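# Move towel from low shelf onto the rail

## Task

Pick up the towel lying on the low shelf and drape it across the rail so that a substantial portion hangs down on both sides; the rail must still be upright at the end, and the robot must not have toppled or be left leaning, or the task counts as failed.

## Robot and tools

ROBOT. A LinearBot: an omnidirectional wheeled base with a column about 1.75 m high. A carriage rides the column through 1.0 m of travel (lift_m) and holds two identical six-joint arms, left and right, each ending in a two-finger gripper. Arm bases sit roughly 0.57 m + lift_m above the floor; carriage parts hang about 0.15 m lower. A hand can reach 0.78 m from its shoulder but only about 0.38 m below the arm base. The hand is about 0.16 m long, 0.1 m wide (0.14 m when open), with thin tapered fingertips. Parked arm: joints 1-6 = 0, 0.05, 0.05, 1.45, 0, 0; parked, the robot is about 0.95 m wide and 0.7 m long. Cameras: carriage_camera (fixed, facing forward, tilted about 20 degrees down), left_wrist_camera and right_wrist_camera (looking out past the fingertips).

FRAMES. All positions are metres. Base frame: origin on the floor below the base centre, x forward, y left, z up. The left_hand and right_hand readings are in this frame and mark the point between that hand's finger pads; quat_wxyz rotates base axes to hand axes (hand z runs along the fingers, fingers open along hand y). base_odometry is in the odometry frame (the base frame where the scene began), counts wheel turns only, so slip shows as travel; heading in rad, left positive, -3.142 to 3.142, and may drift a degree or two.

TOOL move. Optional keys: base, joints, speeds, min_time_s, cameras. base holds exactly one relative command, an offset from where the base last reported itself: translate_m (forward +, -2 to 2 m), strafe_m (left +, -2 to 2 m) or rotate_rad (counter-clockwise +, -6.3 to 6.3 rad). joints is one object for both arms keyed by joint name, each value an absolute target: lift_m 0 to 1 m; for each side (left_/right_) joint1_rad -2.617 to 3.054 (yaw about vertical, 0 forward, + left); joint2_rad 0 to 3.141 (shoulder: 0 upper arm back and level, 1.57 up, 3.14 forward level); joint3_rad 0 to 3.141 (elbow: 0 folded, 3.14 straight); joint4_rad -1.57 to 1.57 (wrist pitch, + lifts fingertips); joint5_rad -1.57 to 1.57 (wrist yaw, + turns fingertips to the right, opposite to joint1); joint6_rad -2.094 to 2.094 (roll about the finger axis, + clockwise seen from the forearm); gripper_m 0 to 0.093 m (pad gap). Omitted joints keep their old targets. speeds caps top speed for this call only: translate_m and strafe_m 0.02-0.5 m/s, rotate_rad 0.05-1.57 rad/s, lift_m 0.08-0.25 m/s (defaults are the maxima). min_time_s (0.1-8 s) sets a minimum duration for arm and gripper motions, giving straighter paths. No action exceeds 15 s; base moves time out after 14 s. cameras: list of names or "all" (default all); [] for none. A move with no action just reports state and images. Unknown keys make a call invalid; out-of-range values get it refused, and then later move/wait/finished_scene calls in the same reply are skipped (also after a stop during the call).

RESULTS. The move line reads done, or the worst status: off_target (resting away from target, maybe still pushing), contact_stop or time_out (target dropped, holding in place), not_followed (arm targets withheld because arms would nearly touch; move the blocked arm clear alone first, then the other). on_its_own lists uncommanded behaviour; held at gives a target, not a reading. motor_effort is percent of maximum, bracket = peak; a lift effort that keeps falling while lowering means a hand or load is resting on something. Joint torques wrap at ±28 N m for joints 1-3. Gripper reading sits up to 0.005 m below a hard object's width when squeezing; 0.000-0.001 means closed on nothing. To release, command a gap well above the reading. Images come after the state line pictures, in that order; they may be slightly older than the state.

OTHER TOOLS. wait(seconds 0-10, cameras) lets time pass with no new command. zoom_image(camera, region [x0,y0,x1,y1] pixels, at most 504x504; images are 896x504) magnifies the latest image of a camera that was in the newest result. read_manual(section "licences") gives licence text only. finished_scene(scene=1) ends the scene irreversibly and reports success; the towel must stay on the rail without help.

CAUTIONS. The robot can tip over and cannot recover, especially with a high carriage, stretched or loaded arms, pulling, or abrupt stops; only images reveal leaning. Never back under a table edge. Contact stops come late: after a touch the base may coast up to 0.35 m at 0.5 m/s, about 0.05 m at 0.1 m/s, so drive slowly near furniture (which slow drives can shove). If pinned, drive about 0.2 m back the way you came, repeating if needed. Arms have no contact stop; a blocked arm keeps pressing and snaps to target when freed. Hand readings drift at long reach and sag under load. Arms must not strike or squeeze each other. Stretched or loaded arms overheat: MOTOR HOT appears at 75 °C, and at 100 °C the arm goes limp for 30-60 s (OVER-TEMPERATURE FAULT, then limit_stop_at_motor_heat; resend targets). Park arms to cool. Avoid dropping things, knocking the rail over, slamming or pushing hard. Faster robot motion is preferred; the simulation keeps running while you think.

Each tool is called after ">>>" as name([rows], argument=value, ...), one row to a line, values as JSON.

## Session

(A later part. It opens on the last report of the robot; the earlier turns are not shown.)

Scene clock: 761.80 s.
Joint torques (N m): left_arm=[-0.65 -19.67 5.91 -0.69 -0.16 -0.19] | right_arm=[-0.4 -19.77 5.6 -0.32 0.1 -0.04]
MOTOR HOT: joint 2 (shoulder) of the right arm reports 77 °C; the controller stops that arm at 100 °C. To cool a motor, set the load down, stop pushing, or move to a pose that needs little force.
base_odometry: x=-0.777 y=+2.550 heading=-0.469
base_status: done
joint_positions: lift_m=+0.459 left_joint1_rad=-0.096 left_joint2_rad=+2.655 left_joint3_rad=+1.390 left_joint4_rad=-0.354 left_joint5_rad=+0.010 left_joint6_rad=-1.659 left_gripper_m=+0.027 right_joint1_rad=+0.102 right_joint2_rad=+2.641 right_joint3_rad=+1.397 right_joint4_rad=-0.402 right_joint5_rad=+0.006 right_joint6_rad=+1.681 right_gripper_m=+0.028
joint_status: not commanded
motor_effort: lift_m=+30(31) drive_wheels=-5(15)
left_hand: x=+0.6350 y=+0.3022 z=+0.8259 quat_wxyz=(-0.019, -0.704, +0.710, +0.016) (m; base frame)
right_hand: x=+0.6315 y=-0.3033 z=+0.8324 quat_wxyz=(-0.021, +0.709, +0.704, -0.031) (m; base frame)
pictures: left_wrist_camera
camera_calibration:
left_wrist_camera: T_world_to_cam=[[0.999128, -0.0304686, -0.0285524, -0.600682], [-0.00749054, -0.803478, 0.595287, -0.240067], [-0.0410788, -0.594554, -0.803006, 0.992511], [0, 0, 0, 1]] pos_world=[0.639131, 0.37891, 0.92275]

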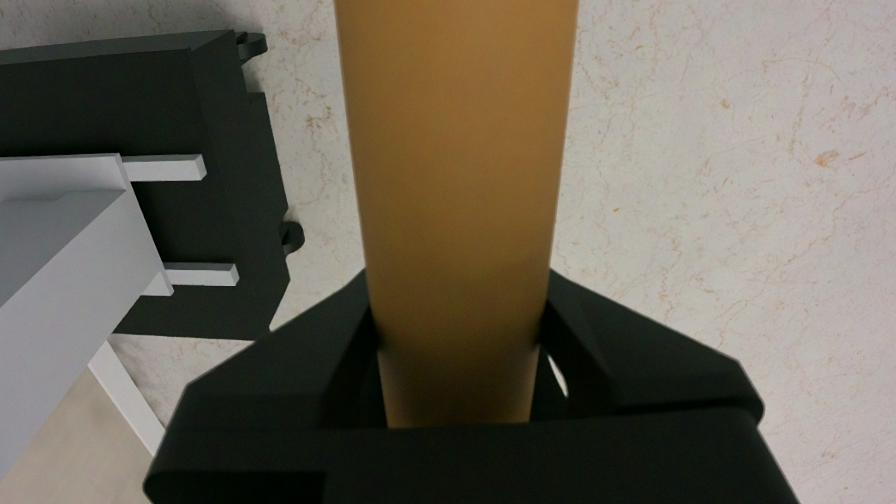

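>>> move(joints={"lift_m":0.412}, speeds={"lift_m":0.1}, cameras=[])

>>> move(joints={"left_gripper_m":0.09,"right_gripper_m":0.09}, min_time_s=0.8, cameras=[])

>>> move(joints={"lift_m":0.58}, speeds={"lift_m":0.15}, cameras=[])

>>> move(joints={"left_joint1_rad":0,"left_joint2_rad":0.05,"left_joint3_rad":0.05,"left_joint4_rad":1.45,"left_joint6_rad":0,"right_joint1_rad":0,"right_joint2_rad":0.05,"right_joint3_rad":0.05,"right_joint4_rad":1.45,"right_joint6_rad":0}, min_time_s=2, cameras=["carriage_camera"])

>>> zoom_image(camera="carriage_camera", region=[310, 400, 410, 470])

Scene clock: 803.93 s.
Joint torques (N m): left_arm=[0.23 -10.89 5.52 0.81 -0.06 -0.16] | right_arm=[0.42 -12.26 5.63 0.77 0.11 0.02]
move: done
MOTOR HOT: still on. Joint 2 (shoulder) of the right arm reports 99 °C.
base_odometry: x=-0.777 y=+2.550 heading=-0.469
base_status: not commanded
joint_positions: lift_m=+0.413 left_joint1_rad=-0.106 left_joint2_rad=+2.560 left_joint3_rad=+1.403 left_joint4_rad=-0.496 left_joint5_rad=+0.002 left_joint6_rad=-1.665 left_gripper_m=+0.027 right_joint1_rad=+0.094 right_joint2_rad=+2.558 right_joint3_rad=+1.403 right_joint4_rad=-0.515 right_joint5_rad=+0.005 right_joint6_rad=+1.675 right_gripper_m=+0.028
joint_status: all done
motor_effort: lift_m=+16(24) drive_wheels=-4(5)
left_hand: x=+0.6364 y=+0.3000 z=+0.8174 quat_wxyz=(-0.027, -0.702, +0.711, +0.031) (m; base frame)
right_hand: x=+0.6328 y=-0.3058 z=+0.8184 quat_wxyz=(-0.029, +0.710, +0.703, -0.040) (m; base frame)
pictures: none
No camera images: "cameras" was empty.

Scene clock: 805.03 s.
Joint torques (N m): left_arm=[0.14 -11.1 4.9 0.47 -0.08 -0.12] | right_arm=[0.4 -12.53 5 0.29 0.12 0.02]
move: done
MOTOR HOT: still on. Joint 2 (shoulder) of the right arm reports 98 °C.
base_odometry: x=-0.777 y=+2.550 heading=-0.469
base_status: not commanded
joint_positions: lift_m=+0.413 left_joint1_rad=-0.106 left_joint2_rad=+2.560 left_joint3_rad=+1.412 left_joint4_rad=-0.454 left_joint5_rad=+0.001 left_joint6_rad=-1.665 left_gripper_m=+0.090 right_joint1_rad=+0.094 right_joint2_rad=+2.558 right_joint3_rad=+1.413 right_joint4_rad=-0.451 right_joint5_rad=+0.004 right_joint6_rad=+1.675 right_gripper_m=+0.090
joint_status: all done
motor_effort: lift_m=+18(18) drive_wheels=-3(4)
left_hand: x=+0.6505 y=+0.2986 z=+0.8178 quat_wxyz=(-0.010, -0.703, +0.711, +0.012) (m; base frame)
right_hand: x=+0.6528 y=-0.3038 z=+0.8186 quat_wxyz=(-0.006, +0.711, +0.703, -0.011) (m; base frame)
pictures: none
No camera images: "cameras" was empty.

Scene clock: 806.60 s.
Joint torques (N m): left_arm=[0.24 -11.33 4.62 0.43 -0.07 -0.12] | right_arm=[0.49 -12.74 4.82 0.27 0.13 0.02]
move: done
MOTOR HOT: still on. Joint 2 (shoulder) of the right arm reports 97 °C.
base_odometry: x=-0.777 y=+2.550 heading=-0.469
base_status: not commanded
joint_positions: lift_m=+0.580 left_joint1_rad=-0.106 left_joint2_rad=+2.561 left_joint3_rad=+1.416 left_joint4_rad=-0.448 left_joint5_rad=+0.001 left_joint6_rad=-1.665 left_gripper_m=+0.090 right_joint1_rad=+0.094 right_joint2_rad=+2.559 right_joint3_rad=+1.416 right_joint4_rad=-0.445 right_joint5_rad=+0.004 right_joint6_rad=+1.675 right_gripper_m=+0.090
joint_status: all done
motor_effort: lift_m=+25(30) drive_wheels=+3(3)
left_hand: x=+0.6535 y=+0.2983 z=+0.9850 quat_wxyz=(-0.008, -0.703, +0.711, +0.008) (m; base frame)
right_hand: x=+0.6555 y=-0.3035 z=+0.9857 quat_wxyz=(-0.004, +0.711, +0.703, -0.008) (m; base frame)
pictures: none
No camera images: "cameras" was empty.

Scene clock: 809.03 s.
Joint torques (N m): left_arm=[0.31 2.99 4.85 0.12 0.03 -0.01] | right_arm=[-0.87 2.96 4.93 0.03 0.02 -0.08]
move: done
MOTOR HOT: still on. Joint 2 (shoulder) of the right arm reports 94 °C.
base_odometry: x=-0.777 y=+2.550 heading=-0.469
base_status: not commanded
joint_positions: lift_m=+0.580 left_joint1_rad=-0.006 left_joint2_rad=+0.064 left_joint3_rad=+0.068 left_joint4_rad=+1.429 left_joint5_rad=+0.001 left_joint6_rad=-0.009 left_gripper_m=+0.090 right_joint1_rad=+0.007 right_joint2_rad=+0.064 right_joint3_rad=+0.069 right_joint4_rad=+1.433 right_joint5_rad=+0.004 right_joint6_rad=+0.012 right_gripper_m=+0.090
joint_status: all done
motor_effort: lift_m=+25(25) drive_wheels=-2(4)
left_hand: x=+0.2995 y=+0.3393 z=+1.6057 quat_wxyz=(+0.998, +0.000, +0.069, -0.008) (m; base frame)
right_hand: x=+0.2983 y=-0.3401 z=+1.6063 quat_wxyz=(+0.998, +0.002, +0.066, +0.009) (m; base frame)
pictures: carriage_camera
camera_calibration:
carriage_camera: T_world_to_cam=[[-0.00559344, -0.999683, -0.0245389, 0.0406786], [-0.377647, 0.0248338, -0.925616, 1.54755], [0.925933, 0.00408966, -0.377667, 0.412856], [0, 0, 0, 1]] pos_world=[0.202381, 0.000545588, 1.58936]

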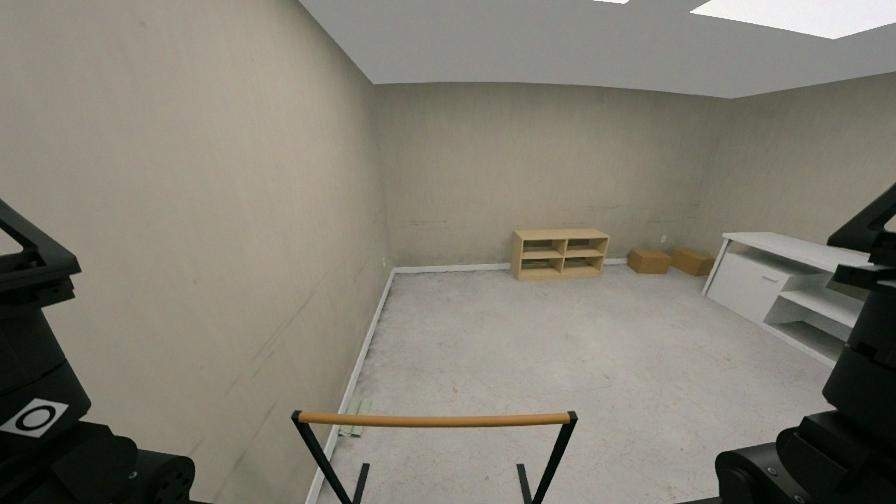

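Scaled by 5.040 from the camera's 896x504 image, which has a finer 1280x720 frame.

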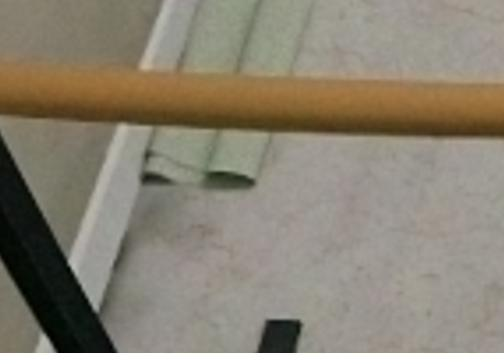

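>>> wait(seconds=10, cameras=[])

>>> wait(seconds=10, cameras=[])

>>> wait(seconds=10, cameras=[])

>>> wait(seconds=10, cameras=[])

>>> wait(seconds=10, cameras=[])

>>> wait(seconds=10, cameras=[])

>>> wait(seconds=10, cameras=[])

>>> wait(seconds=10, cameras=[])

>>> wait(seconds=10, cameras=[])

>>> wait(seconds=10, cameras=[])

>>> wait(seconds=10, cameras=[])

>>> wait(seconds=10, cameras=[])

Scene clock: 831.33 s.
Joint torques (N m): left_arm=[0.24 2.91 4.79 0.11 0.02 -0.01] | right_arm=[-0.9 2.95 4.9 0.01 0.02 -0.04]
MOTOR HOT: still on. Joint 2 (shoulder) of the right arm reports 74 °C.
base_odometry: x=-0.777 y=+2.550 heading=-0.469
base_status: not commanded
joint_positions: lift_m=+0.580 left_joint1_rad=-0.006 left_joint2_rad=+0.064 left_joint3_rad=+0.068 left_joint4_rad=+1.431 left_joint5_rad=+0.001 left_joint6_rad=-0.007 left_gripper_m=+0.090 right_joint1_rad=+0.007 right_joint2_rad=+0.064 right_joint3_rad=+0.069 right_joint4_rad=+1.435 right_joint5_rad=+0.004 right_joint6_rad=+0.010 right_gripper_m=+0.090
joint_status: all done
motor_effort: lift_m=+25(25) drive_wheels=-2(4)
left_hand: x=+0.2990 y=+0.3393 z=+1.6058 quat_wxyz=(+0.998, +0.001, +0.068, -0.006) (m; base frame)
right_hand: x=+0.2980 y=-0.3401 z=+1.6063 quat_wxyz=(+0.998, +0.002, +0.066, +0.008) (m; base frame)
wait: 10.00 s; at rest from the start
pictures: none
No camera images: "cameras" was empty.

Scene clock: 841.33 s.
Joint torques (N m): left_arm=[0.31 3.04 4.83 0.13 0.02 0] | right_arm=[-0.84 2.96 4.86 0.02 0.03 -0.04]
MOTOR HOT: cleared for the motors of the right arm.
base_odometry: x=-0.777 y=+2.550 heading=-0.469
base_status: not commanded
joint_positions: lift_m=+0.580 left_joint1_rad=-0.006 left_joint2_rad=+0.064 left_joint3_rad=+0.068 left_joint4_rad=+1.431 left_joint5_rad=+0.001 left_joint6_rad=-0.007 left_gripper_m=+0.090 right_joint1_rad=+0.007 right_joint2_rad=+0.064 right_joint3_rad=+0.069 right_joint4_rad=+1.435 right_joint5_rad=+0.004 right_joint6_rad=+0.010 right_gripper_m=+0.090
joint_status: all done
motor_effort: lift_m=+24(25) drive_wheels=-3(4)
left_hand: x=+0.2990 y=+0.3393 z=+1.6058 quat_wxyz=(+0.998, +0.001, +0.068, -0.006) (m; base frame)
right_hand: x=+0.2980 y=-0.3401 z=+1.6063 quat_wxyz=(+0.998, +0.002, +0.066, +0.008) (m; base frame)
wait: 10.00 s; at rest by 0.27 s
pictures: none
No camera images: "cameras" was empty.

Scene clock: 851.33 s.
Joint torques (N m): left_arm=[0.21 2.96 4.81 0.11 0.02 0] | right_arm=[-0.92 2.96 4.89 0.02 0.03 -0.05]
base_odometry: x=-0.777 y=+2.550 heading=-0.469
base_status: not commanded
joint_positions: lift_m=+0.580 left_joint1_rad=-0.006 left_joint2_rad=+0.064 left_joint3_rad=+0.068 left_joint4_rad=+1.432 left_joint5_rad=+0.001 left_joint6_rad=-0.007 left_gripper_m=+0.090 right_joint1_rad=+0.007 right_joint2_rad=+0.064 right_joint3_rad=+0.069 right_joint4_rad=+1.435 right_joint5_rad=+0.004 right_joint6_rad=+0.010 right_gripper_m=+0.090
joint_status: all done
motor_effort: lift_m=+25(25) drive_wheels=-2(4)
left_hand: x=+0.2989 y=+0.3393 z=+1.6058 quat_wxyz=(+0.998, +0.001, +0.067, -0.006) (m; base frame)
right_hand: x=+0.2980 y=-0.3401 z=+1.6063 quat_wxyz=(+0.998, +0.002, +0.066, +0.008) (m; base frame)
wait: 10.00 s; at rest by 0.27 s
pictures: none
No camera images: "cameras" was empty.

Scene clock: 861.33 s.
Joint torques (N m): left_arm=[0.27 3.04 4.85 0.11 0.04 -0.01] | right_arm=[-0.9 2.93 4.88 0.02 0.04 -0.07]
base_odometry: x=-0.777 y=+2.550 heading=-0.469
base_status: not commanded
joint_positions: lift_m=+0.580 left_joint1_rad=-0.006 left_joint2_rad=+0.064 left_joint3_rad=+0.068 left_joint4_rad=+1.432 left_joint5_rad=+0.001 left_joint6_rad=-0.007 left_gripper_m=+0.090 right_joint1_rad=+0.007 right_joint2_rad=+0.064 right_joint3_rad=+0.069 right_joint4_rad=+1.435 right_joint5_rad=+0.004 right_joint6_rad=+0.010 right_gripper_m=+0.090
joint_status: all done
motor_effort: lift_m=+25(25) drive_wheels=-2(4)
left_hand: x=+0.2989 y=+0.3393 z=+1.6058 quat_wxyz=(+0.998, +0.001, +0.067, -0.006) (m; base frame)
right_hand: x=+0.2979 y=-0.3401 z=+1.6063 quat_wxyz=(+0.998, +0.002, +0.065, +0.008) (m; base frame)
wait: 10.00 s; at rest by 0.27 s
pictures: none
No camera images: "cameras" was empty.

Scene clock: 871.33 s.
Joint torques (N m): left_arm=[0.28 2.96 4.83 0.12 0.01 0] | right_arm=[-0.91 2.99 4.89 0.01 0.03 -0.03]
base_odometry: x=-0.777 y=+2.550 heading=-0.469
base_status: not commanded
joint_positions: lift_m=+0.580 left_joint1_rad=-0.006 left_joint2_rad=+0.064 left_joint3_rad=+0.068 left_joint4_rad=+1.432 left_joint5_rad=+0.001 left_joint6_rad=-0.007 left_gripper_m=+0.090 right_joint1_rad=+0.007 right_joint2_rad=+0.064 right_joint3_rad=+0.069 right_joint4_rad=+1.435 right_joint5_rad=+0.004 right_joint6_rad=+0.010 right_gripper_m=+0.090
joint_status: all done
motor_effort: lift_m=+25(25) drive_wheels=-2(4)
left_hand: x=+0.2989 y=+0.3393 z=+1.6058 quat_wxyz=(+0.998, +0.001, +0.067, -0.006) (m; base frame)
right_hand: x=+0.2979 y=-0.3401 z=+1.6063 quat_wxyz=(+0.998, +0.002, +0.065, +0.008) (m; base frame)
wait: 10.00 s; at rest by 0.27 s
pictures: none
No camera images: "cameras" was empty.

Scene clock: 881.33 s.
Joint torques (N m): left_arm=[0.27 3 4.82 0.13 0.03 0] | right_arm=[-0.95 2.95 4.89 0.02 0.03 -0.05]
base_odometry: x=-0.777 y=+2.550 heading=-0.469
base_status: not commanded
joint_positions: lift_m=+0.580 left_joint1_rad=-0.006 left_joint2_rad=+0.064 left_joint3_rad=+0.068 left_joint4_rad=+1.432 left_joint5_rad=+0.001 left_joint6_rad=-0.007 left_gripper_m=+0.090 right_joint1_rad=+0.007 right_joint2_rad=+0.064 right_joint3_rad=+0.069 right_joint4_rad=+1.435 right_joint5_rad=+0.004 right_joint6_rad=+0.010 right_gripper_m=+0.090
joint_status: all done
motor_effort: lift_m=+25(25) drive_wheels=-2(4)
left_hand: x=+0.2989 y=+0.3393 z=+1.6058 quat_wxyz=(+0.998, +0.001, +0.067, -0.006) (m; base frame)
right_hand: x=+0.2979 y=-0.3401 z=+1.6063 quat_wxyz=(+0.998, +0.002, +0.065, +0.008) (m; base frame)
wait: 10.00 s; at rest by 0.27 s
pictures: none
No camera images: "cameras" was empty.

Scene clock: 891.33 s.
Joint torques (N m): left_arm=[0.28 2.96 4.81 0.12 0.02 -0.02] | right_arm=[-0.88 2.99 4.92 0.02 0.03 -0.04]
base_odometry: x=-0.777 y=+2.550 heading=-0.469
base_status: not commanded
joint_positions: lift_m=+0.580 left_joint1_rad=-0.006 left_joint2_rad=+0.064 left_joint3_rad=+0.068 left_joint4_rad=+1.432 left_joint5_rad=+0.001 left_joint6_rad=-0.007 left_gripper_m=+0.090 right_joint1_rad=+0.007 right_joint2_rad=+0.064 right_joint3_rad=+0.069 right_joint4_rad=+1.435 right_joint5_rad=+0.004 right_joint6_rad=+0.010 right_gripper_m=+0.090
joint_status: all done
motor_effort: lift_m=+24(25) drive_wheels=-2(4)
left_hand: x=+0.2989 y=+0.3393 z=+1.6058 quat_wxyz=(+0.998, +0.001, +0.067, -0.006) (m; base frame)
right_hand: x=+0.2979 y=-0.3401 z=+1.6063 quat_wxyz=(+0.998, +0.002, +0.065, +0.008) (m; base frame)
wait: 10.00 s; at rest by 0.27 s
pictures: none
No camera images: "cameras" was empty.

Scene clock: 901.33 s.
Joint torques (N m): left_arm=[0.24 2.99 4.75 0.13 0.02 0.01] | right_arm=[-0.88 3.03 4.94 0.01 0.02 -0.03]
base_odometry: x=-0.777 y=+2.550 heading=-0.469
base_status: not commanded
joint_positions: lift_m=+0.580 left_joint1_rad=-0.006 left_joint2_rad=+0.064 left_joint3_rad=+0.068 left_joint4_rad=+1.432 left_joint5_rad=+0.001 left_joint6_rad=-0.007 left_gripper_m=+0.090 right_joint1_rad=+0.007 right_joint2_rad=+0.064 right_joint3_rad=+0.069 right_joint4_rad=+1.435 right_joint5_rad=+0.004 right_joint6_rad=+0.010 right_gripper_m=+0.090
joint_status: all done
motor_effort: lift_m=+25(25) drive_wheels=-2(4)
left_hand: x=+0.2989 y=+0.3393 z=+1.6058 quat_wxyz=(+0.998, +0.001, +0.067, -0.006) (m; base frame)
right_hand: x=+0.2979 y=-0.3401 z=+1.6063 quat_wxyz=(+0.998, +0.002, +0.065, +0.008) (m; base frame)
wait: 10.00 s; at rest by 0.27 s
pictures: none
No camera images: "cameras" was empty.

Scene clock: 911.33 s.
Joint torques (N m): left_arm=[0.27 2.97 4.78 0.11 0 -0.02] | right_arm=[-0.88 2.92 4.9 0 0.03 -0.04]
base_odometry: x=-0.777 y=+2.550 heading=-0.469
base_status: not commanded
joint_positions: lift_m=+0.580 left_joint1_rad=-0.006 left_joint2_rad=+0.064 left_joint3_rad=+0.068 left_joint4_rad=+1.432 left_joint5_rad=+0.001 left_joint6_rad=-0.007 left_gripper_m=+0.090 right_joint1_rad=+0.007 right_joint2_rad=+0.064 right_joint3_rad=+0.069 right_joint4_rad=+1.435 right_joint5_rad=+0.004 right_joint6_rad=+0.010 right_gripper_m=+0.090
joint_status: all done
motor_effort: lift_m=+24(25) drive_wheels=-2(4)
left_hand: x=+0.2989 y=+0.3393 z=+1.6058 quat_wxyz=(+0.998, +0.001, +0.067, -0.006) (m; base frame)
right_hand: x=+0.2979 y=-0.3401 z=+1.6063 quat_wxyz=(+0.998, +0.002, +0.065, +0.008) (m; base frame)
wait: 10.00 s; at rest by 0.27 s
pictures: none
No camera images: "cameras" was empty.

Scene clock: 921.33 s.
Joint torques (N m): left_arm=[0.24 3.02 4.79 0.12 0.02 0] | right_arm=[-0.91 2.95 4.9 0.02 0.04 -0.04]
base_odometry: x=-0.777 y=+2.550 heading=-0.469
base_status: not commanded
joint_positions: lift_m=+0.580 left_joint1_rad=-0.006 left_joint2_rad=+0.064 left_joint3_rad=+0.068 left_joint4_rad=+1.432 left_joint5_rad=+0.001 left_joint6_rad=-0.007 left_gripper_m=+0.090 right_joint1_rad=+0.007 right_joint2_rad=+0.064 right_joint3_rad=+0.069 right_joint4_rad=+1.435 right_joint5_rad=+0.004 right_joint6_rad=+0.010 right_gripper_m=+0.090
joint_status: all done
motor_effort: lift_m=+25(25) drive_wheels=-3(4)
left_hand: x=+0.2989 y=+0.3393 z=+1.6058 quat_wxyz=(+0.998, +0.001, +0.067, -0.006) (m; base frame)
right_hand: x=+0.2979 y=-0.3401 z=+1.6063 quat_wxyz=(+0.998, +0.002, +0.065, +0.008) (m; base frame)
wait: 10.00 s; at rest by 0.27 s
pictures: none
No camera images: "cameras" was empty.

Scene clock: 931.33 s.
Joint torques (N m): left_arm=[0.27 3.02 4.79 0.12 0.02 0] | right_arm=[-0.94 2.95 4.94 0.03 0.04 -0.06]
base_odometry: x=-0.777 y=+2.550 heading=-0.469
base_status: not commanded
joint_positions: lift_m=+0.580 left_joint1_rad=-0.006 left_joint2_rad=+0.064 left_joint3_rad=+0.068 left_joint4_rad=+1.432 left_joint5_rad=+0.001 left_joint6_rad=-0.007 left_gripper_m=+0.090 right_joint1_rad=+0.007 right_joint2_rad=+0.064 right_joint3_rad=+0.069 right_joint4_rad=+1.435 right_joint5_rad=+0.004 right_joint6_rad=+0.010 right_gripper_m=+0.090
joint_status: all done
motor_effort: lift_m=+24(25) drive_wheels=-2(4)
left_hand: x=+0.2989 y=+0.3393 z=+1.6058 quat_wxyz=(+0.998, +0.001, +0.067, -0.006) (m; base frame)
right_hand: x=+0.2979 y=-0.3401 z=+1.6063 quat_wxyz=(+0.998, +0.002, +0.065, +0.008) (m; base frame)
wait: 10.00 s; at rest by 0.27 s
pictures: none
No camera images: "cameras" was empty.

Scene clock: 941.33 s.
Joint torques (N m): left_arm=[0.28 2.99 4.75 0.11 0.04 0] | right_arm=[-0.92 2.97 4.9 0.01 0.03 -0.05]
base_odometry: x=-0.777 y=+2.550 heading=-0.469
base_status: not commanded
joint_positions: lift_m=+0.580 left_joint1_rad=-0.006 left_joint2_rad=+0.064 left_joint3_rad=+0.068 left_joint4_rad=+1.432 left_joint5_rad=+0.001 left_joint6_rad=-0.007 left_gripper_m=+0.090 right_joint1_rad=+0.007 right_joint2_rad=+0.064 right_joint3_rad=+0.069 right_joint4_rad=+1.435 right_joint5_rad=+0.004 right_joint6_rad=+0.010 right_gripper_m=+0.090
joint_status: all done
motor_effort: lift_m=+25(25) drive_wheels=-2(4)
left_hand: x=+0.2989 y=+0.3393 z=+1.6058 quat_wxyz=(+0.998, +0.001, +0.067, -0.006) (m; base frame)
right_hand: x=+0.2979 y=-0.3401 z=+1.6063 quat_wxyz=(+0.998, +0.002, +0.065, +0.008) (m; base frame)
wait: 10.00 s; at rest by 0.27 s
pictures: none
No camera images: "cameras" was empty.

>>> move(base={"translate_m":0.14}, speeds={"translate_m":0.2}, cameras=[])

>>> move(joints={"right_joint1_rad":0.1,"right_joint2_rad":2.315,"right_joint3_rad":0.643,"right_joint4_rad":0.09,"right_joint6_rad":1.67,"left_joint1_rad":-0.1,"left_joint2_rad":2.315,"left_joint3_rad":0.643,"left_joint4_rad":0.09,"left_joint6_rad":-1.67}, min_time_s=2.5, cameras=["left_wrist_camera","right_wrist_camera"])

Scene clock: 970.57 s.
Joint torques (N m): left_arm=[0.28 3.04 4.81 0.04 0.02 0.01] | right_arm=[-0.81 2.96 5.03 -0.07 0.02 -0.04]
move: done
base_odometry: x=-0.652 y=+2.487 heading=-0.469
base_status: done
joint_positions: lift_m=+0.580 left_joint1_rad=-0.006 left_joint2_rad=+0.064 left_joint3_rad=+0.068 left_joint4_rad=+1.438 left_joint5_rad=+0.001 left_joint6_rad=-0.007 left_gripper_m=+0.090 right_joint1_rad=+0.007 right_joint2_rad=+0.064 right_joint3_rad=+0.068 right_joint4_rad=+1.440 right_joint5_rad=+0.004 right_joint6_rad=+0.010 right_gripper_m=+0.090
joint_status: not commanded
motor_effort: lift_m=+25(25) drive_wheels=+8(10)
left_hand: x=+0.2973 y=+0.3393 z=+1.6060 quat_wxyz=(+0.998, +0.001, +0.064, -0.006) (m; base frame)
right_hand: x=+0.2970 y=-0.3401 z=+1.6061 quat_wxyz=(+0.998, +0.002, +0.063, +0.008) (m; base frame)
pictures: none
No camera images: "cameras" was empty.

Scene clock: 973.43 s.
Joint torques (N m): left_arm=[-0.88 -6.26 1.95 0.21 -0.07 -0.17] | right_arm=[0.42 -7.21 1.87 0.04 0.13 0.2]
move: done
base_odometry: x=-0.652 y=+2.487 heading=-0.469
base_status: not commanded
joint_positions: lift_m=+0.580 left_joint1_rad=-0.094 left_joint2_rad=+2.292 left_joint3_rad=+0.638 left_joint4_rad=+0.112 left_joint5_rad=+0.001 left_joint6_rad=-1.661 left_gripper_m=+0.090 right_joint1_rad=+0.093 right_joint2_rad=+2.289 right_joint3_rad=+0.638 right_joint4_rad=+0.108 right_joint5_rad=+0.004 right_joint6_rad=+1.658 right_gripper_m=+0.090
joint_status: all done
motor_effort: lift_m=+25(25) drive_wheels=+9(9)
left_hand: x=+0.5044 y=+0.3169 z=+0.9878 quat_wxyz=(+0.009, -0.706, +0.708, -0.012) (m; base frame)
right_hand: x=+0.5042 y=-0.3179 z=+0.9883 quat_wxyz=(+0.010, +0.705, +0.709, +0.010) (m; base frame)
pictures: left_wrist_camera, right_wrist_camera
camera_calibration:
left_wrist_camera: T_world_to_cam=[[0.99842, -0.0263684, 0.0496231, -0.54327], [-0.0506728, -0.804181, 0.59222, -0.300516], [0.02429, -0.593799, -0.804247, 1.09388], [0, 0, 0, 1]] pos_world=[0.500614, 0.393548, 1.08468]
right_wrist_camera: T_world_to_cam=[[-0.996091, 0.0162944, -0.0868126, 0.605097], [-0.0364785, 0.819218, 0.57232, -0.272335], [0.0804441, 0.57325, -0.815422, 1.07615], [0, 0, 0, 1]] pos_world=[0.506228, -0.40366, 1.08591]

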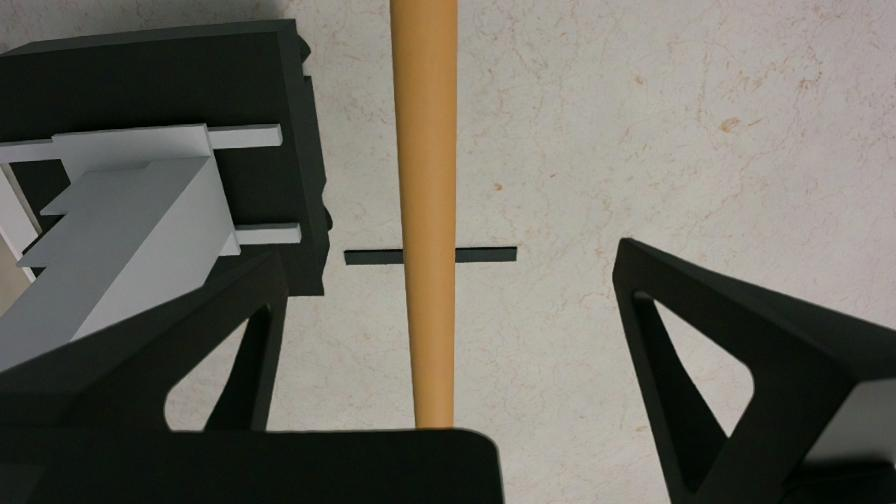

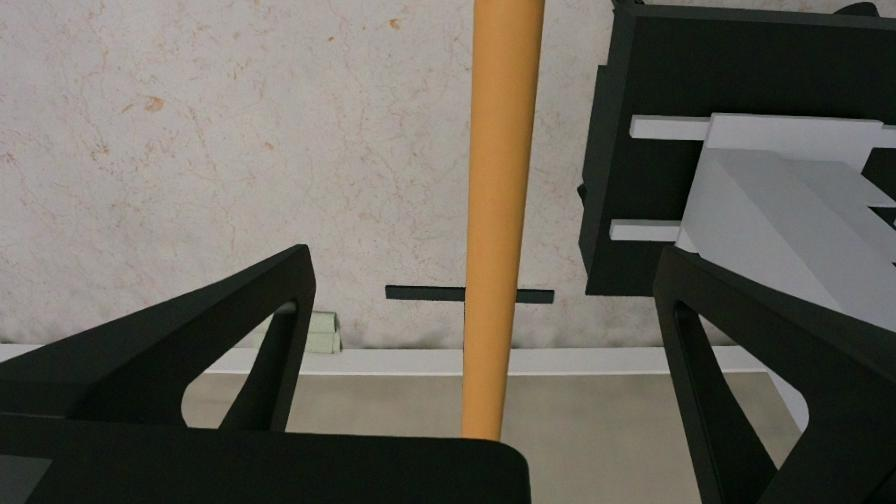

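>>> move(joints={"lift_m":0.412}, speeds={"lift_m":0.15}, cameras=[])

>>> move(joints={"left_gripper_m":0,"right_gripper_m":0}, min_time_s=1, cameras=["right_wrist_camera"])

>>> move(joints={"lift_m":0.48}, speeds={"lift_m":0.1}, cameras=["right_wrist_camera","carriage_camera"])

Scene clock: 980.60 s.
Joint torques (N m): left_arm=[-0.9 -6.74 1.81 0.23 -0.07 -0.16] | right_arm=[0.5 -7.68 1.55 0.11 0.12 0.16]
move: done
base_odometry: x=-0.652 y=+2.487 heading=-0.469
base_status: not commanded
joint_positions: lift_m=+0.412 left_joint1_rad=-0.094 left_joint2_rad=+2.297 left_joint3_rad=+0.639 left_joint4_rad=+0.106 left_joint5_rad=+0.001 left_joint6_rad=-1.663 left_gripper_m=+0.090 right_joint1_rad=+0.093 right_joint2_rad=+2.295 right_joint3_rad=+0.640 right_joint4_rad=+0.103 right_joint5_rad=+0.004 right_joint6_rad=+1.661 right_gripper_m=+0.090
joint_status: all done
motor_effort: lift_m=+20(21) drive_wheels=+9(9)
left_hand: x=+0.5021 y=+0.3171 z=+0.8192 quat_wxyz=(+0.006, -0.707, +0.707, -0.008) (m; base frame)
right_hand: x=+0.5021 y=-0.3181 z=+0.8197 quat_wxyz=(+0.007, +0.706, +0.708, +0.006) (m; base frame)
pictures: none
No camera images: "cameras" was empty.

Scene clock: 981.90 s.
Joint torques (N m): left_arm=[-0.84 -6.72 1.84 0.34 -0.07 -0.23] | right_arm=[0.47 -7.65 1.89 0.33 0.15 0.03]
move: off_target
base_odometry: x=-0.652 y=+2.487 heading=-0.469
base_status: not commanded
joint_positions: lift_m=+0.412 left_joint1_rad=-0.095 left_joint2_rad=+2.297 left_joint3_rad=+0.639 left_joint4_rad=+0.093 left_joint5_rad=+0.000 left_joint6_rad=-1.655 left_gripper_m=+0.028 right_joint1_rad=+0.093 right_joint2_rad=+2.296 right_joint3_rad=+0.636 right_joint4_rad=+0.073 right_joint5_rad=+0.001 right_joint6_rad=+1.674 right_gripper_m=+0.028
joint_status: left_gripper_m off_target (ended at +0.028, target +0.000); right_gripper_m off_target (ended at +0.028, target +0.000)
motor_effort: lift_m=+20(20) drive_wheels=+9(9)
left_hand: x=+0.4984 y=+0.3173 z=+0.8191 quat_wxyz=(+0.001, -0.703, +0.711, -0.002) (m; base frame)
right_hand: x=+0.4924 y=-0.3185 z=+0.8193 quat_wxyz=(-0.005, +0.711, +0.703, -0.007) (m; base frame)
pictures: right_wrist_camera
camera_calibration:
right_wrist_camera: T_world_to_cam=[[-0.998588, 0.0321949, -0.0422517, 0.548444], [0.00222723, 0.82008, 0.572244, -0.194245], [0.0530731, 0.571342, -0.818994, 0.955354], [0, 0, 0, 1]] pos_world=[0.497399, -0.404194, 0.916758]

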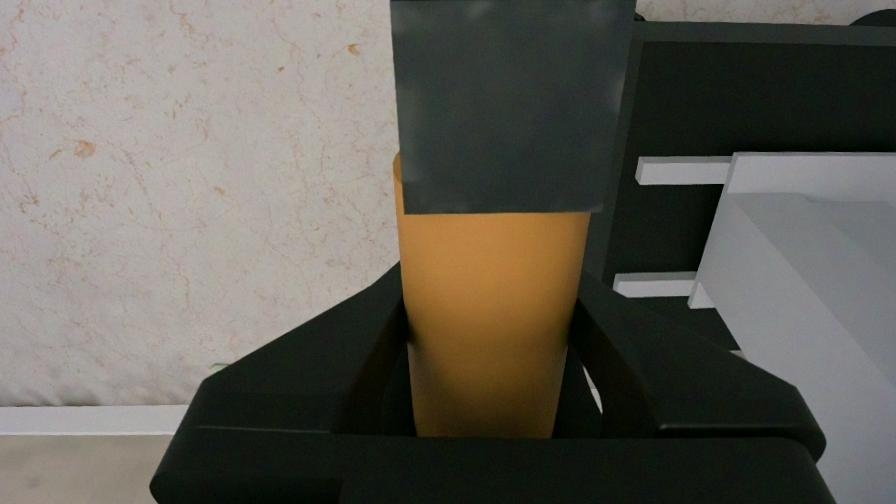

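Scene clock: 982.97 s.
Joint torques (N m): left_arm=[-0.66 -12.01 1.1 -0.21 -0.1 -0.18] | right_arm=[0.5 -11.99 1.2 -0.1 0.11 0.01]
move: done
base_odometry: x=-0.652 y=+2.487 heading=-0.469
base_status: not commanded
joint_positions: lift_m=+0.479 left_joint1_rad=-0.096 left_joint2_rad=+2.356 left_joint3_rad=+0.643 left_joint4_rad=+0.136 left_joint5_rad=+0.005 left_joint6_rad=-1.660 left_gripper_m=+0.028 right_joint1_rad=+0.094 right_joint2_rad=+2.343 right_joint3_rad=+0.640 right_joint4_rad=+0.110 right_joint5_rad=+0.003 right_joint6_rad=+1.673 right_gripper_m=+0.028
joint_status: all done
motor_effort: lift_m=+30(36) drive_wheels=+9(9)
left_hand: x=+0.4930 y=+0.3169 z=+0.8734 quat_wxyz=(-0.004, -0.705, +0.709, +0.001) (m; base frame)
right_hand: x=+0.4894 y=-0.3191 z=+0.8762 quat_wxyz=(-0.006, +0.710, +0.704, -0.010) (m; base frame)
pictures: carriage_camera, right_wrist_camera
camera_calibration:
carriage_camera: T_world_to_cam=[[-0.00559344, -0.999683, -0.0245389, 0.038207], [-0.377647, 0.0248338, -0.925616, 1.45433], [0.925933, 0.00408966, -0.377667, 0.374817], [0, 0, 0, 1]] pos_world=[0.202381, 0.000545588, 1.48864]
right_wrist_camera: T_world_to_cam=[[-0.998866, 0.0301351, -0.0368563, 0.542574], [0.00375949, 0.821675, 0.569943, -0.224569], [0.0474592, 0.569158, -0.820857, 1.00619], [0, 0, 0, 1]] pos_world=[0.49505, -0.404506, 0.973923]

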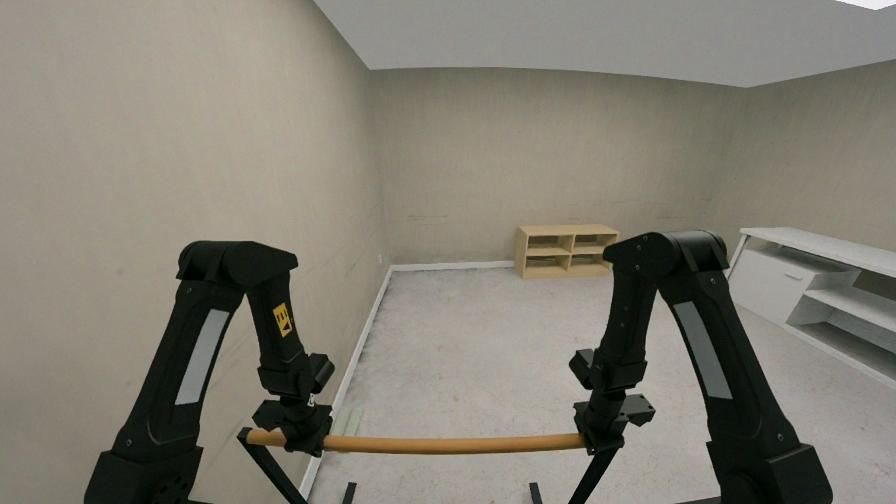

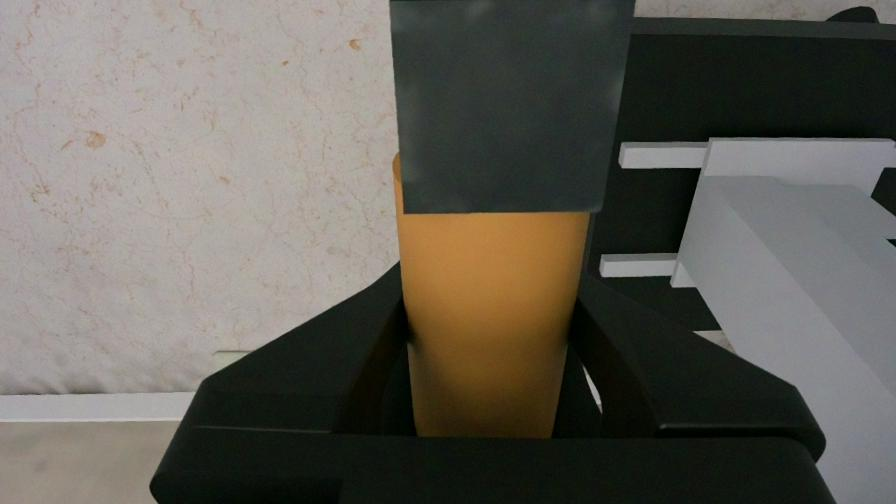

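>>> move(base={"strafe_m":-0.06}, speeds={"strafe_m":0.12}, cameras=[])

>>> move(base={"translate_m":0.31}, speeds={"translate_m":0.2}, cameras=[])

>>> move(joints={"lift_m":0.425}, speeds={"lift_m":0.1}, cameras=["carriage_camera"])

>>> zoom_image(camera="carriage_camera", region=[240, 400, 440, 504])

Scene clock: 988.70 s.
Joint torques (N m): left_arm=[-0.49 -12.3 1.13 -0.22 -0.12 -0.2] | right_arm=[0.16 -11.92 1.13 -0.03 0.13 0.03]
move: done
base_odometry: x=-0.679 y=+2.433 heading=-0.469
base_status: done
joint_positions: lift_m=+0.479 left_joint1_rad=-0.099 left_joint2_rad=+2.358 left_joint3_rad=+0.643 left_joint4_rad=+0.141 left_joint5_rad=+0.004 left_joint6_rad=-1.659 left_gripper_m=+0.028 right_joint1_rad=+0.095 right_joint2_rad=+2.343 right_joint3_rad=+0.640 right_joint4_rad=+0.113 right_joint5_rad=+0.006 right_joint6_rad=+1.675 right_gripper_m=+0.028
joint_status: not commanded
motor_effort: lift_m=+31(31) drive_wheels=+11(11)
left_hand: x=+0.4937 y=+0.3163 z=+0.8730 quat_wxyz=(-0.003, -0.703, +0.711, +0.000) (m; base frame)
right_hand: x=+0.4901 y=-0.3192 z=+0.8762 quat_wxyz=(-0.004, +0.710, +0.704, -0.009) (m; base frame)
pictures: none
No camera images: "cameras" was empty.

Scene clock: 991.33 s.
Joint torques (N m): left_arm=[-0.44 -12.3 0.8 -0.17 -0.09 -0.2] | right_arm=[0.31 -12.05 0.92 -0.05 0.14 0.03]
move: done
base_odometry: x=-0.403 y=+2.293 heading=-0.471
base_status: done
joint_positions: lift_m=+0.479 left_joint1_rad=-0.099 left_joint2_rad=+2.358 left_joint3_rad=+0.646 left_joint4_rad=+0.150 left_joint5_rad=+0.003 left_joint6_rad=-1.659 left_gripper_m=+0.028 right_joint1_rad=+0.095 right_joint2_rad=+2.343 right_joint3_rad=+0.644 right_joint4_rad=+0.123 right_joint5_rad=+0.006 right_joint6_rad=+1.674 right_gripper_m=+0.028
joint_status: not commanded
motor_effort: lift_m=+30(31) drive_wheels=-7(16)
left_hand: x=+0.4975 y=+0.3161 z=+0.8731 quat_wxyz=(+0.002, -0.703, +0.711, -0.004) (m; base frame)
right_hand: x=+0.4948 y=-0.3187 z=+0.8763 quat_wxyz=(+0.001, +0.710, +0.704, -0.004) (m; base frame)
pictures: none
No camera images: "cameras" was empty.

Scene clock: 992.43 s.
Joint torques (N m): left_arm=[-0.25 -11.75 1.55 -0.11 -0.06 -0.16] | right_arm=[0.34 -12.46 0.65 -0.17 0.18 0.07]
move: done
base_odometry: x=-0.403 y=+2.293 heading=-0.470
base_status: not commanded
joint_positions: lift_m=+0.425 left_joint1_rad=-0.099 left_joint2_rad=+2.353 left_joint3_rad=+0.638 left_joint4_rad=+0.131 left_joint5_rad=+0.001 left_joint6_rad=-1.665 left_gripper_m=+0.028 right_joint1_rad=+0.095 right_joint2_rad=+2.348 right_joint3_rad=+0.645 right_joint4_rad=+0.122 right_joint5_rad=+0.002 right_joint6_rad=+1.668 right_gripper_m=+0.028
joint_status: all done
motor_effort: lift_m=+24(25) drive_wheels=+7(9)
left_hand: x=+0.4905 y=+0.3169 z=+0.8199 quat_wxyz=(-0.005, -0.705, +0.709, +0.005) (m; base frame)
right_hand: x=+0.4936 y=-0.3183 z=+0.8210 quat_wxyz=(-0.002, +0.708, +0.706, -0.005) (m; base frame)
pictures: carriage_camera
camera_calibration:
carriage_camera: T_world_to_cam=[[-0.00559344, -0.999683, -0.0245389, 0.0368778], [-0.377647, 0.0248338, -0.925616, 1.40419], [0.925933, 0.00408966, -0.377667, 0.35436], [0, 0, 0, 1]] pos_world=[0.202381, 0.000545588, 1.43447]

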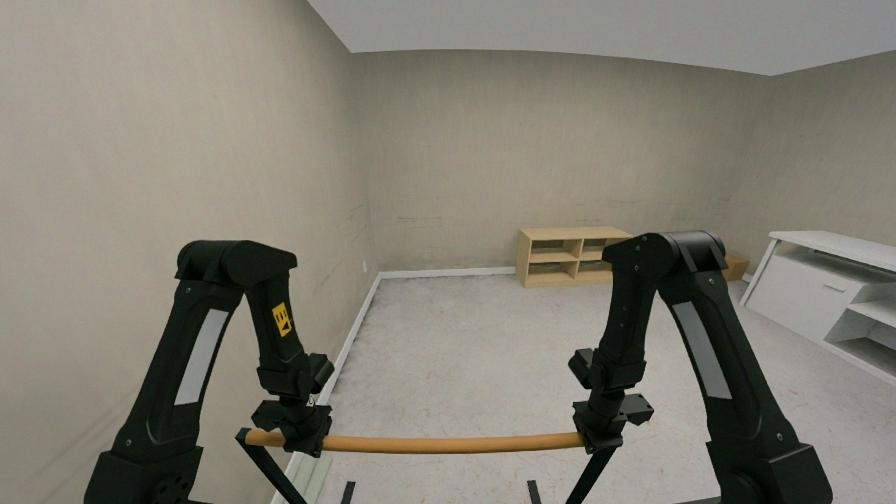

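Scaled by 2.520 from the camera's 896x504 image, which has a finer 1280x720 frame.

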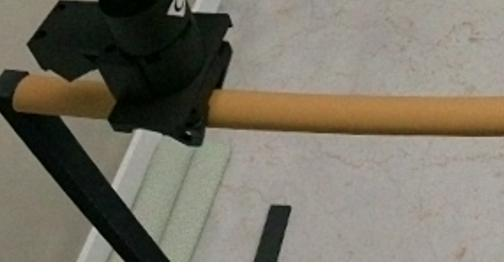

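>>> move(joints={"lift_m":0.416}, speeds={"lift_m":0.08}, cameras=[])

>>> move(base={"strafe_m":0.15}, speeds={"strafe_m":0.08}, cameras=["carriage_camera"])

>>> zoom_image(camera="carriage_camera", region=[280, 420, 400, 504])

Scene clock: 997.27 s.
Joint torques (N m): left_arm=[-0.39 -8.61 1.74 0.26 -0.04 -0.13] | right_arm=[0.24 -9.72 1.03 0.23 0.08 0.08]
move: done
base_odometry: x=-0.403 y=+2.293 heading=-0.470
base_status: not commanded
joint_positions: lift_m=+0.417 left_joint1_rad=-0.099 left_joint2_rad=+2.319 left_joint3_rad=+0.636 left_joint4_rad=+0.095 left_joint5_rad=+0.001 left_joint6_rad=-1.665 left_gripper_m=+0.028 right_joint1_rad=+0.095 right_joint2_rad=+2.317 right_joint3_rad=+0.643 right_joint4_rad=+0.084 right_joint5_rad=+0.002 right_joint6_rad=+1.668 right_gripper_m=+0.028
joint_status: all done
motor_effort: lift_m=+17(20) drive_wheels=+7(9)
left_hand: x=+0.4911 y=+0.3169 z=+0.8188 quat_wxyz=(-0.006, -0.705, +0.709, +0.006) (m; base frame)
right_hand: x=+0.4927 y=-0.3184 z=+0.8193 quat_wxyz=(-0.005, +0.708, +0.706, -0.008) (m; base frame)
pictures: none
No camera images: "cameras" was empty.

Scene clock: 999.73 s.
Joint torques (N m): left_arm=[0.34 -8.57 1.48 0.26 -0.07 -0.07] | right_arm=[1.2 -9.42 1.14 0.22 -0.02 0.15]
move: done
base_odometry: x=-0.335 y=+2.426 heading=-0.471
base_status: done
joint_positions: lift_m=+0.417 left_joint1_rad=-0.106 left_joint2_rad=+2.318 left_joint3_rad=+0.642 left_joint4_rad=+0.100 left_joint5_rad=+0.002 left_joint6_rad=-1.671 left_gripper_m=+0.028 right_joint1_rad=+0.086 right_joint2_rad=+2.317 right_joint3_rad=+0.643 right_joint4_rad=+0.085 right_joint5_rad=+0.011 right_joint6_rad=+1.663 right_gripper_m=+0.028
joint_status: not commanded
motor_effort: lift_m=+18(18) drive_wheels=+3(14)
left_hand: x=+0.4951 y=+0.3147 z=+0.8189 quat_wxyz=(-0.003, -0.705, +0.709, +0.002) (m; base frame)
right_hand: x=+0.4934 y=-0.3218 z=+0.8194 quat_wxyz=(-0.001, +0.709, +0.705, -0.010) (m; base frame)
pictures: carriage_camera
camera_calibration:
carriage_camera: T_world_to_cam=[[-0.00559344, -0.999683, -0.0245389, 0.0366738], [-0.377647, 0.0248338, -0.925616, 1.39649], [0.925933, 0.00408966, -0.377667, 0.351221], [0, 0, 0, 1]] pos_world=[0.202381, 0.000545588, 1.42616]

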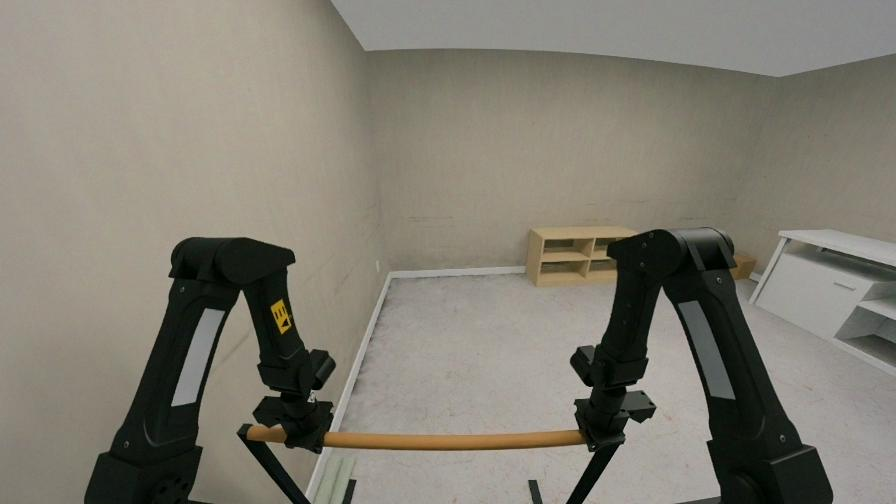

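Scaled by 4.200 from the camera's 896x504 image, which has a finer 1280x720 frame.

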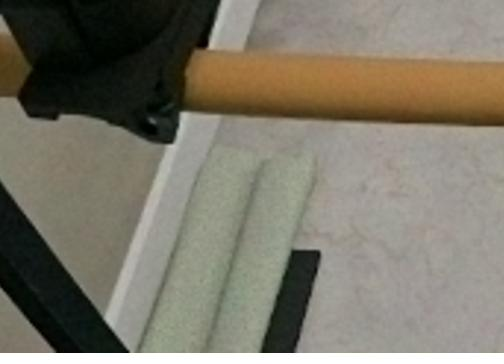

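>>> move(base={"strafe_m":0.06}, speeds={"strafe_m":0.08}, cameras=["carriage_camera"])

>>> zoom_image(camera="carriage_camera", region=[280, 420, 400, 504])

Scene clock: 1005.03 s.
Joint torques (N m): left_arm=[0.43 -8.59 1.44 0.23 -0.09 -0.06] | right_arm=[1.5 -9.51 1.11 0.23 0.08 0.16]
move: done
base_odometry: x=-0.307 y=+2.480 heading=-0.471
base_status: done
joint_positions: lift_m=+0.417 left_joint1_rad=-0.108 left_joint2_rad=+2.318 left_joint3_rad=+0.642 left_joint4_rad=+0.102 left_joint5_rad=+0.003 left_joint6_rad=-1.671 left_gripper_m=+0.028 right_joint1_rad=+0.083 right_joint2_rad=+2.317 right_joint3_rad=+0.643 right_joint4_rad=+0.084 right_joint5_rad=+0.010 right_joint6_rad=+1.662 right_gripper_m=+0.028
joint_status: not commanded
motor_effort: lift_m=+18(19) drive_wheels=+3(14)
left_hand: x=+0.4955 y=+0.3140 z=+0.8189 quat_wxyz=(-0.002, -0.704, +0.710, +0.000) (m; base frame)
right_hand: x=+0.4933 y=-0.3224 z=+0.8194 quat_wxyz=(-0.002, +0.710, +0.704, -0.010) (m; base frame)
pictures: carriage_camera
camera_calibration:
carriage_camera: T_world_to_cam=[[-0.00559344, -0.999683, -0.0245389, 0.0366732], [-0.377647, 0.0248338, -0.925616, 1.39647], [0.925933, 0.00408966, -0.377667, 0.351212], [0, 0, 0, 1]] pos_world=[0.202381, 0.000545588, 1.42614]

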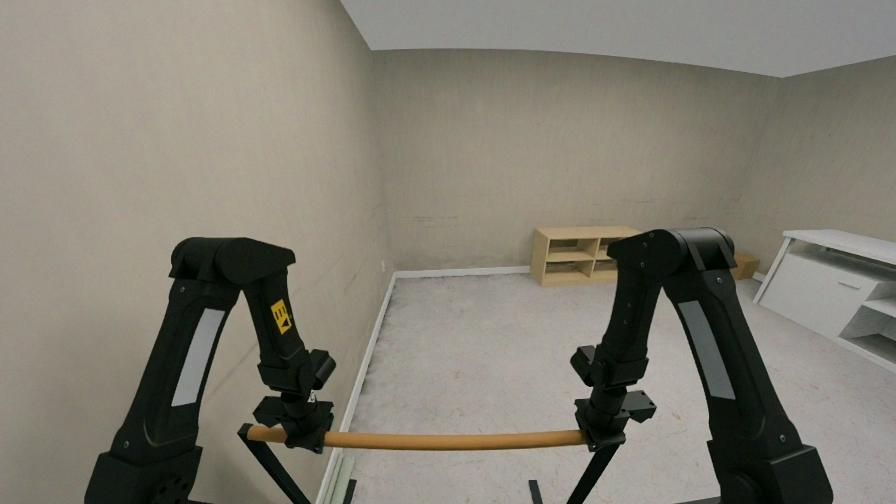

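Scaled by 4.200 from the camera's 896x504 image, which has a finer 1280x720 frame.

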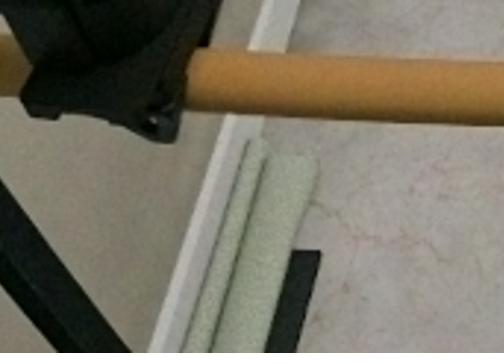

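>>> move(base={"strafe_m":-0.05}, speeds={"strafe_m":0.06}, cameras=[])

>>> move(base={"translate_m":-0.35}, joints={"lift_m":0.43}, speeds={"translate_m":0.2}, cameras=["carriage_camera"])

>>> zoom_image(camera="carriage_camera", region=[320, 390, 400, 460])

Scene clock: 1009.73 s.
Joint torques (N m): left_arm=[-1.39 -8.53 1.5 0.24 0.04 -0.3] | right_arm=[-0.69 -9.55 1.11 0.19 0.18 -0.1]
move: done
base_odometry: x=-0.330 y=+2.435 heading=-0.471
base_status: done
joint_positions: lift_m=+0.417 left_joint1_rad=-0.089 left_joint2_rad=+2.318 left_joint3_rad=+0.642 left_joint4_rad=+0.102 left_joint5_rad=-0.009 left_joint6_rad=-1.649 left_gripper_m=+0.028 right_joint1_rad=+0.105 right_joint2_rad=+2.317 right_joint3_rad=+0.643 right_joint4_rad=+0.089 right_joint5_rad=-0.002 right_joint6_rad=+1.683 right_gripper_m=+0.028
joint_status: not commanded
motor_effort: lift_m=+18(19) drive_wheels=-1(7)
left_hand: x=+0.4962 y=+0.3207 z=+0.8191 quat_wxyz=(+0.002, -0.703, +0.711, +0.004) (m; base frame)
right_hand: x=+0.4938 y=-0.3152 z=+0.8194 quat_wxyz=(-0.005, +0.710, +0.704, -0.004) (m; base frame)
pictures: none
No camera images: "cameras" was empty.

Scene clock: 1012.57 s.
Joint torques (N m): left_arm=[-0.83 -12.08 1.21 -0.15 -0.07 -0.22] | right_arm=[-0.21 -11.79 1.26 -0.04 0.12 -0.08]
move: done
base_odometry: x=-0.642 y=+2.594 heading=-0.470
base_status: done
joint_positions: lift_m=+0.429 left_joint1_rad=-0.095 left_joint2_rad=+2.355 left_joint3_rad=+0.641 left_joint4_rad=+0.130 left_joint5_rad=+0.003 left_joint6_rad=-1.657 left_gripper_m=+0.028 right_joint1_rad=+0.100 right_joint2_rad=+2.343 right_joint3_rad=+0.638 right_joint4_rad=+0.108 right_joint5_rad=+0.004 right_joint6_rad=+1.678 right_gripper_m=+0.028
joint_status: all done
motor_effort: lift_m=+31(36) drive_wheels=-4(12)
left_hand: x=+0.4911 y=+0.3177 z=+0.8235 quat_wxyz=(-0.005, -0.704, +0.710, +0.004) (m; base frame)
right_hand: x=+0.4883 y=-0.3178 z=+0.8261 quat_wxyz=(-0.007, +0.709, +0.705, -0.011) (m; base frame)
pictures: carriage_camera
camera_calibration:
carriage_camera: T_world_to_cam=[[-0.00559344, -0.999683, -0.0245389, 0.0369787], [-0.377647, 0.0248338, -0.925616, 1.408], [0.925933, 0.00408966, -0.377667, 0.355913], [0, 0, 0, 1]] pos_world=[0.202381, 0.000545588, 1.43859]

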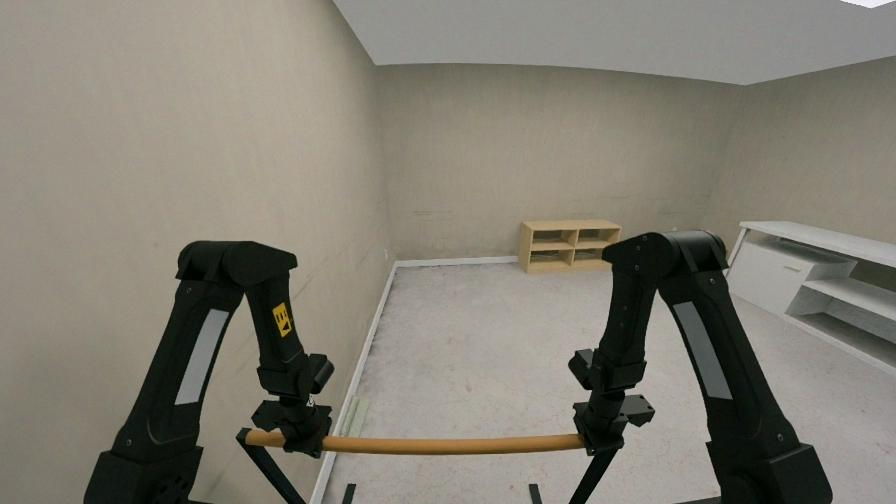

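Scaled by 6.300 from the camera's 896x504 image, which has a finer 1280x720 frame.

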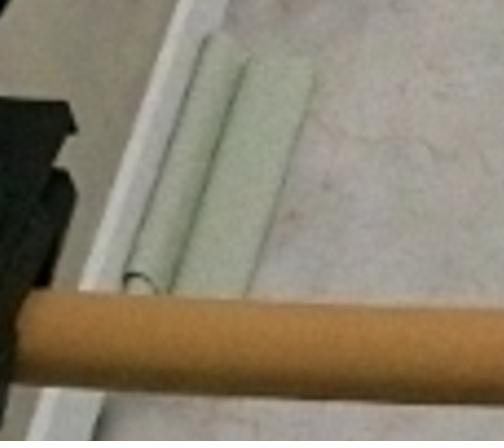

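>>> move(base={"translate_m":-0.12}, speeds={"translate_m":0.2}, cameras=["carriage_camera"])

>>> zoom_image(camera="carriage_camera", region=[330, 380, 390, 440])

Scene clock: 1016.97 s.
Joint torques (N m): left_arm=[-0.72 -12.15 1.47 -0.22 -0.06 -0.19] | right_arm=[-0.12 -12.62 1.09 -0.17 0.17 0]
move: done
base_odometry: x=-0.749 y=+2.648 heading=-0.470
base_status: done
joint_positions: lift_m=+0.429 left_joint1_rad=-0.095 left_joint2_rad=+2.358 left_joint3_rad=+0.638 left_joint4_rad=+0.142 left_joint5_rad=+0.002 left_joint6_rad=-1.659 left_gripper_m=+0.028 right_joint1_rad=+0.099 right_joint2_rad=+2.350 right_joint3_rad=+0.640 right_joint4_rad=+0.117 right_joint5_rad=+0.001 right_joint6_rad=+1.675 right_gripper_m=+0.028
joint_status: not commanded
motor_effort: lift_m=+31(31) drive_wheels=-3(13)
left_hand: x=+0.4917 y=+0.3176 z=+0.8229 quat_wxyz=(-0.003, -0.705, +0.710, +0.002) (m; base frame)
right_hand: x=+0.4894 y=-0.3176 z=+0.8247 quat_wxyz=(-0.006, +0.709, +0.705, -0.009) (m; base frame)
pictures: carriage_camera
camera_calibration:
carriage_camera: T_world_to_cam=[[-0.00559344, -0.999683, -0.0245389, 0.0369787], [-0.377647, 0.0248338, -0.925616, 1.408], [0.925933, 0.00408966, -0.377667, 0.355913], [0, 0, 0, 1]] pos_world=[0.202381, 0.000545588, 1.43859]

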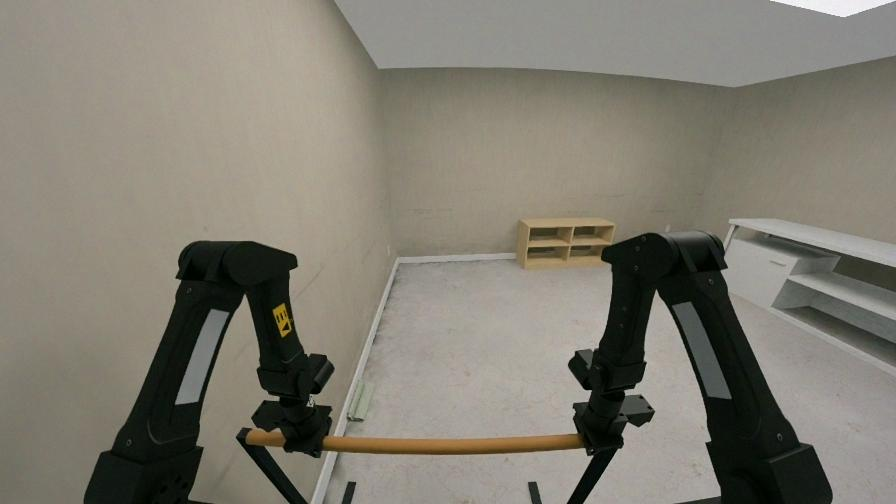

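Scaled by 8.400 from the camera's 896x504 image, which has a finer 1280x720 frame.

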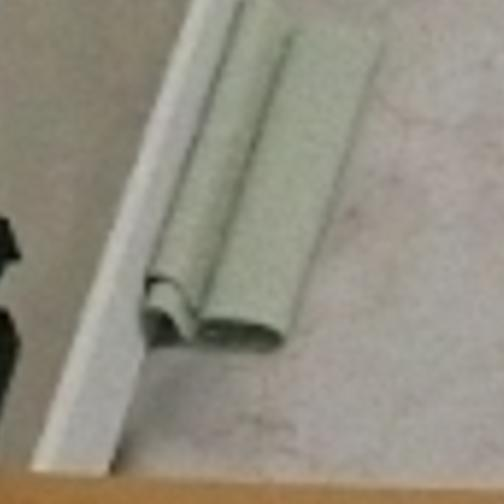

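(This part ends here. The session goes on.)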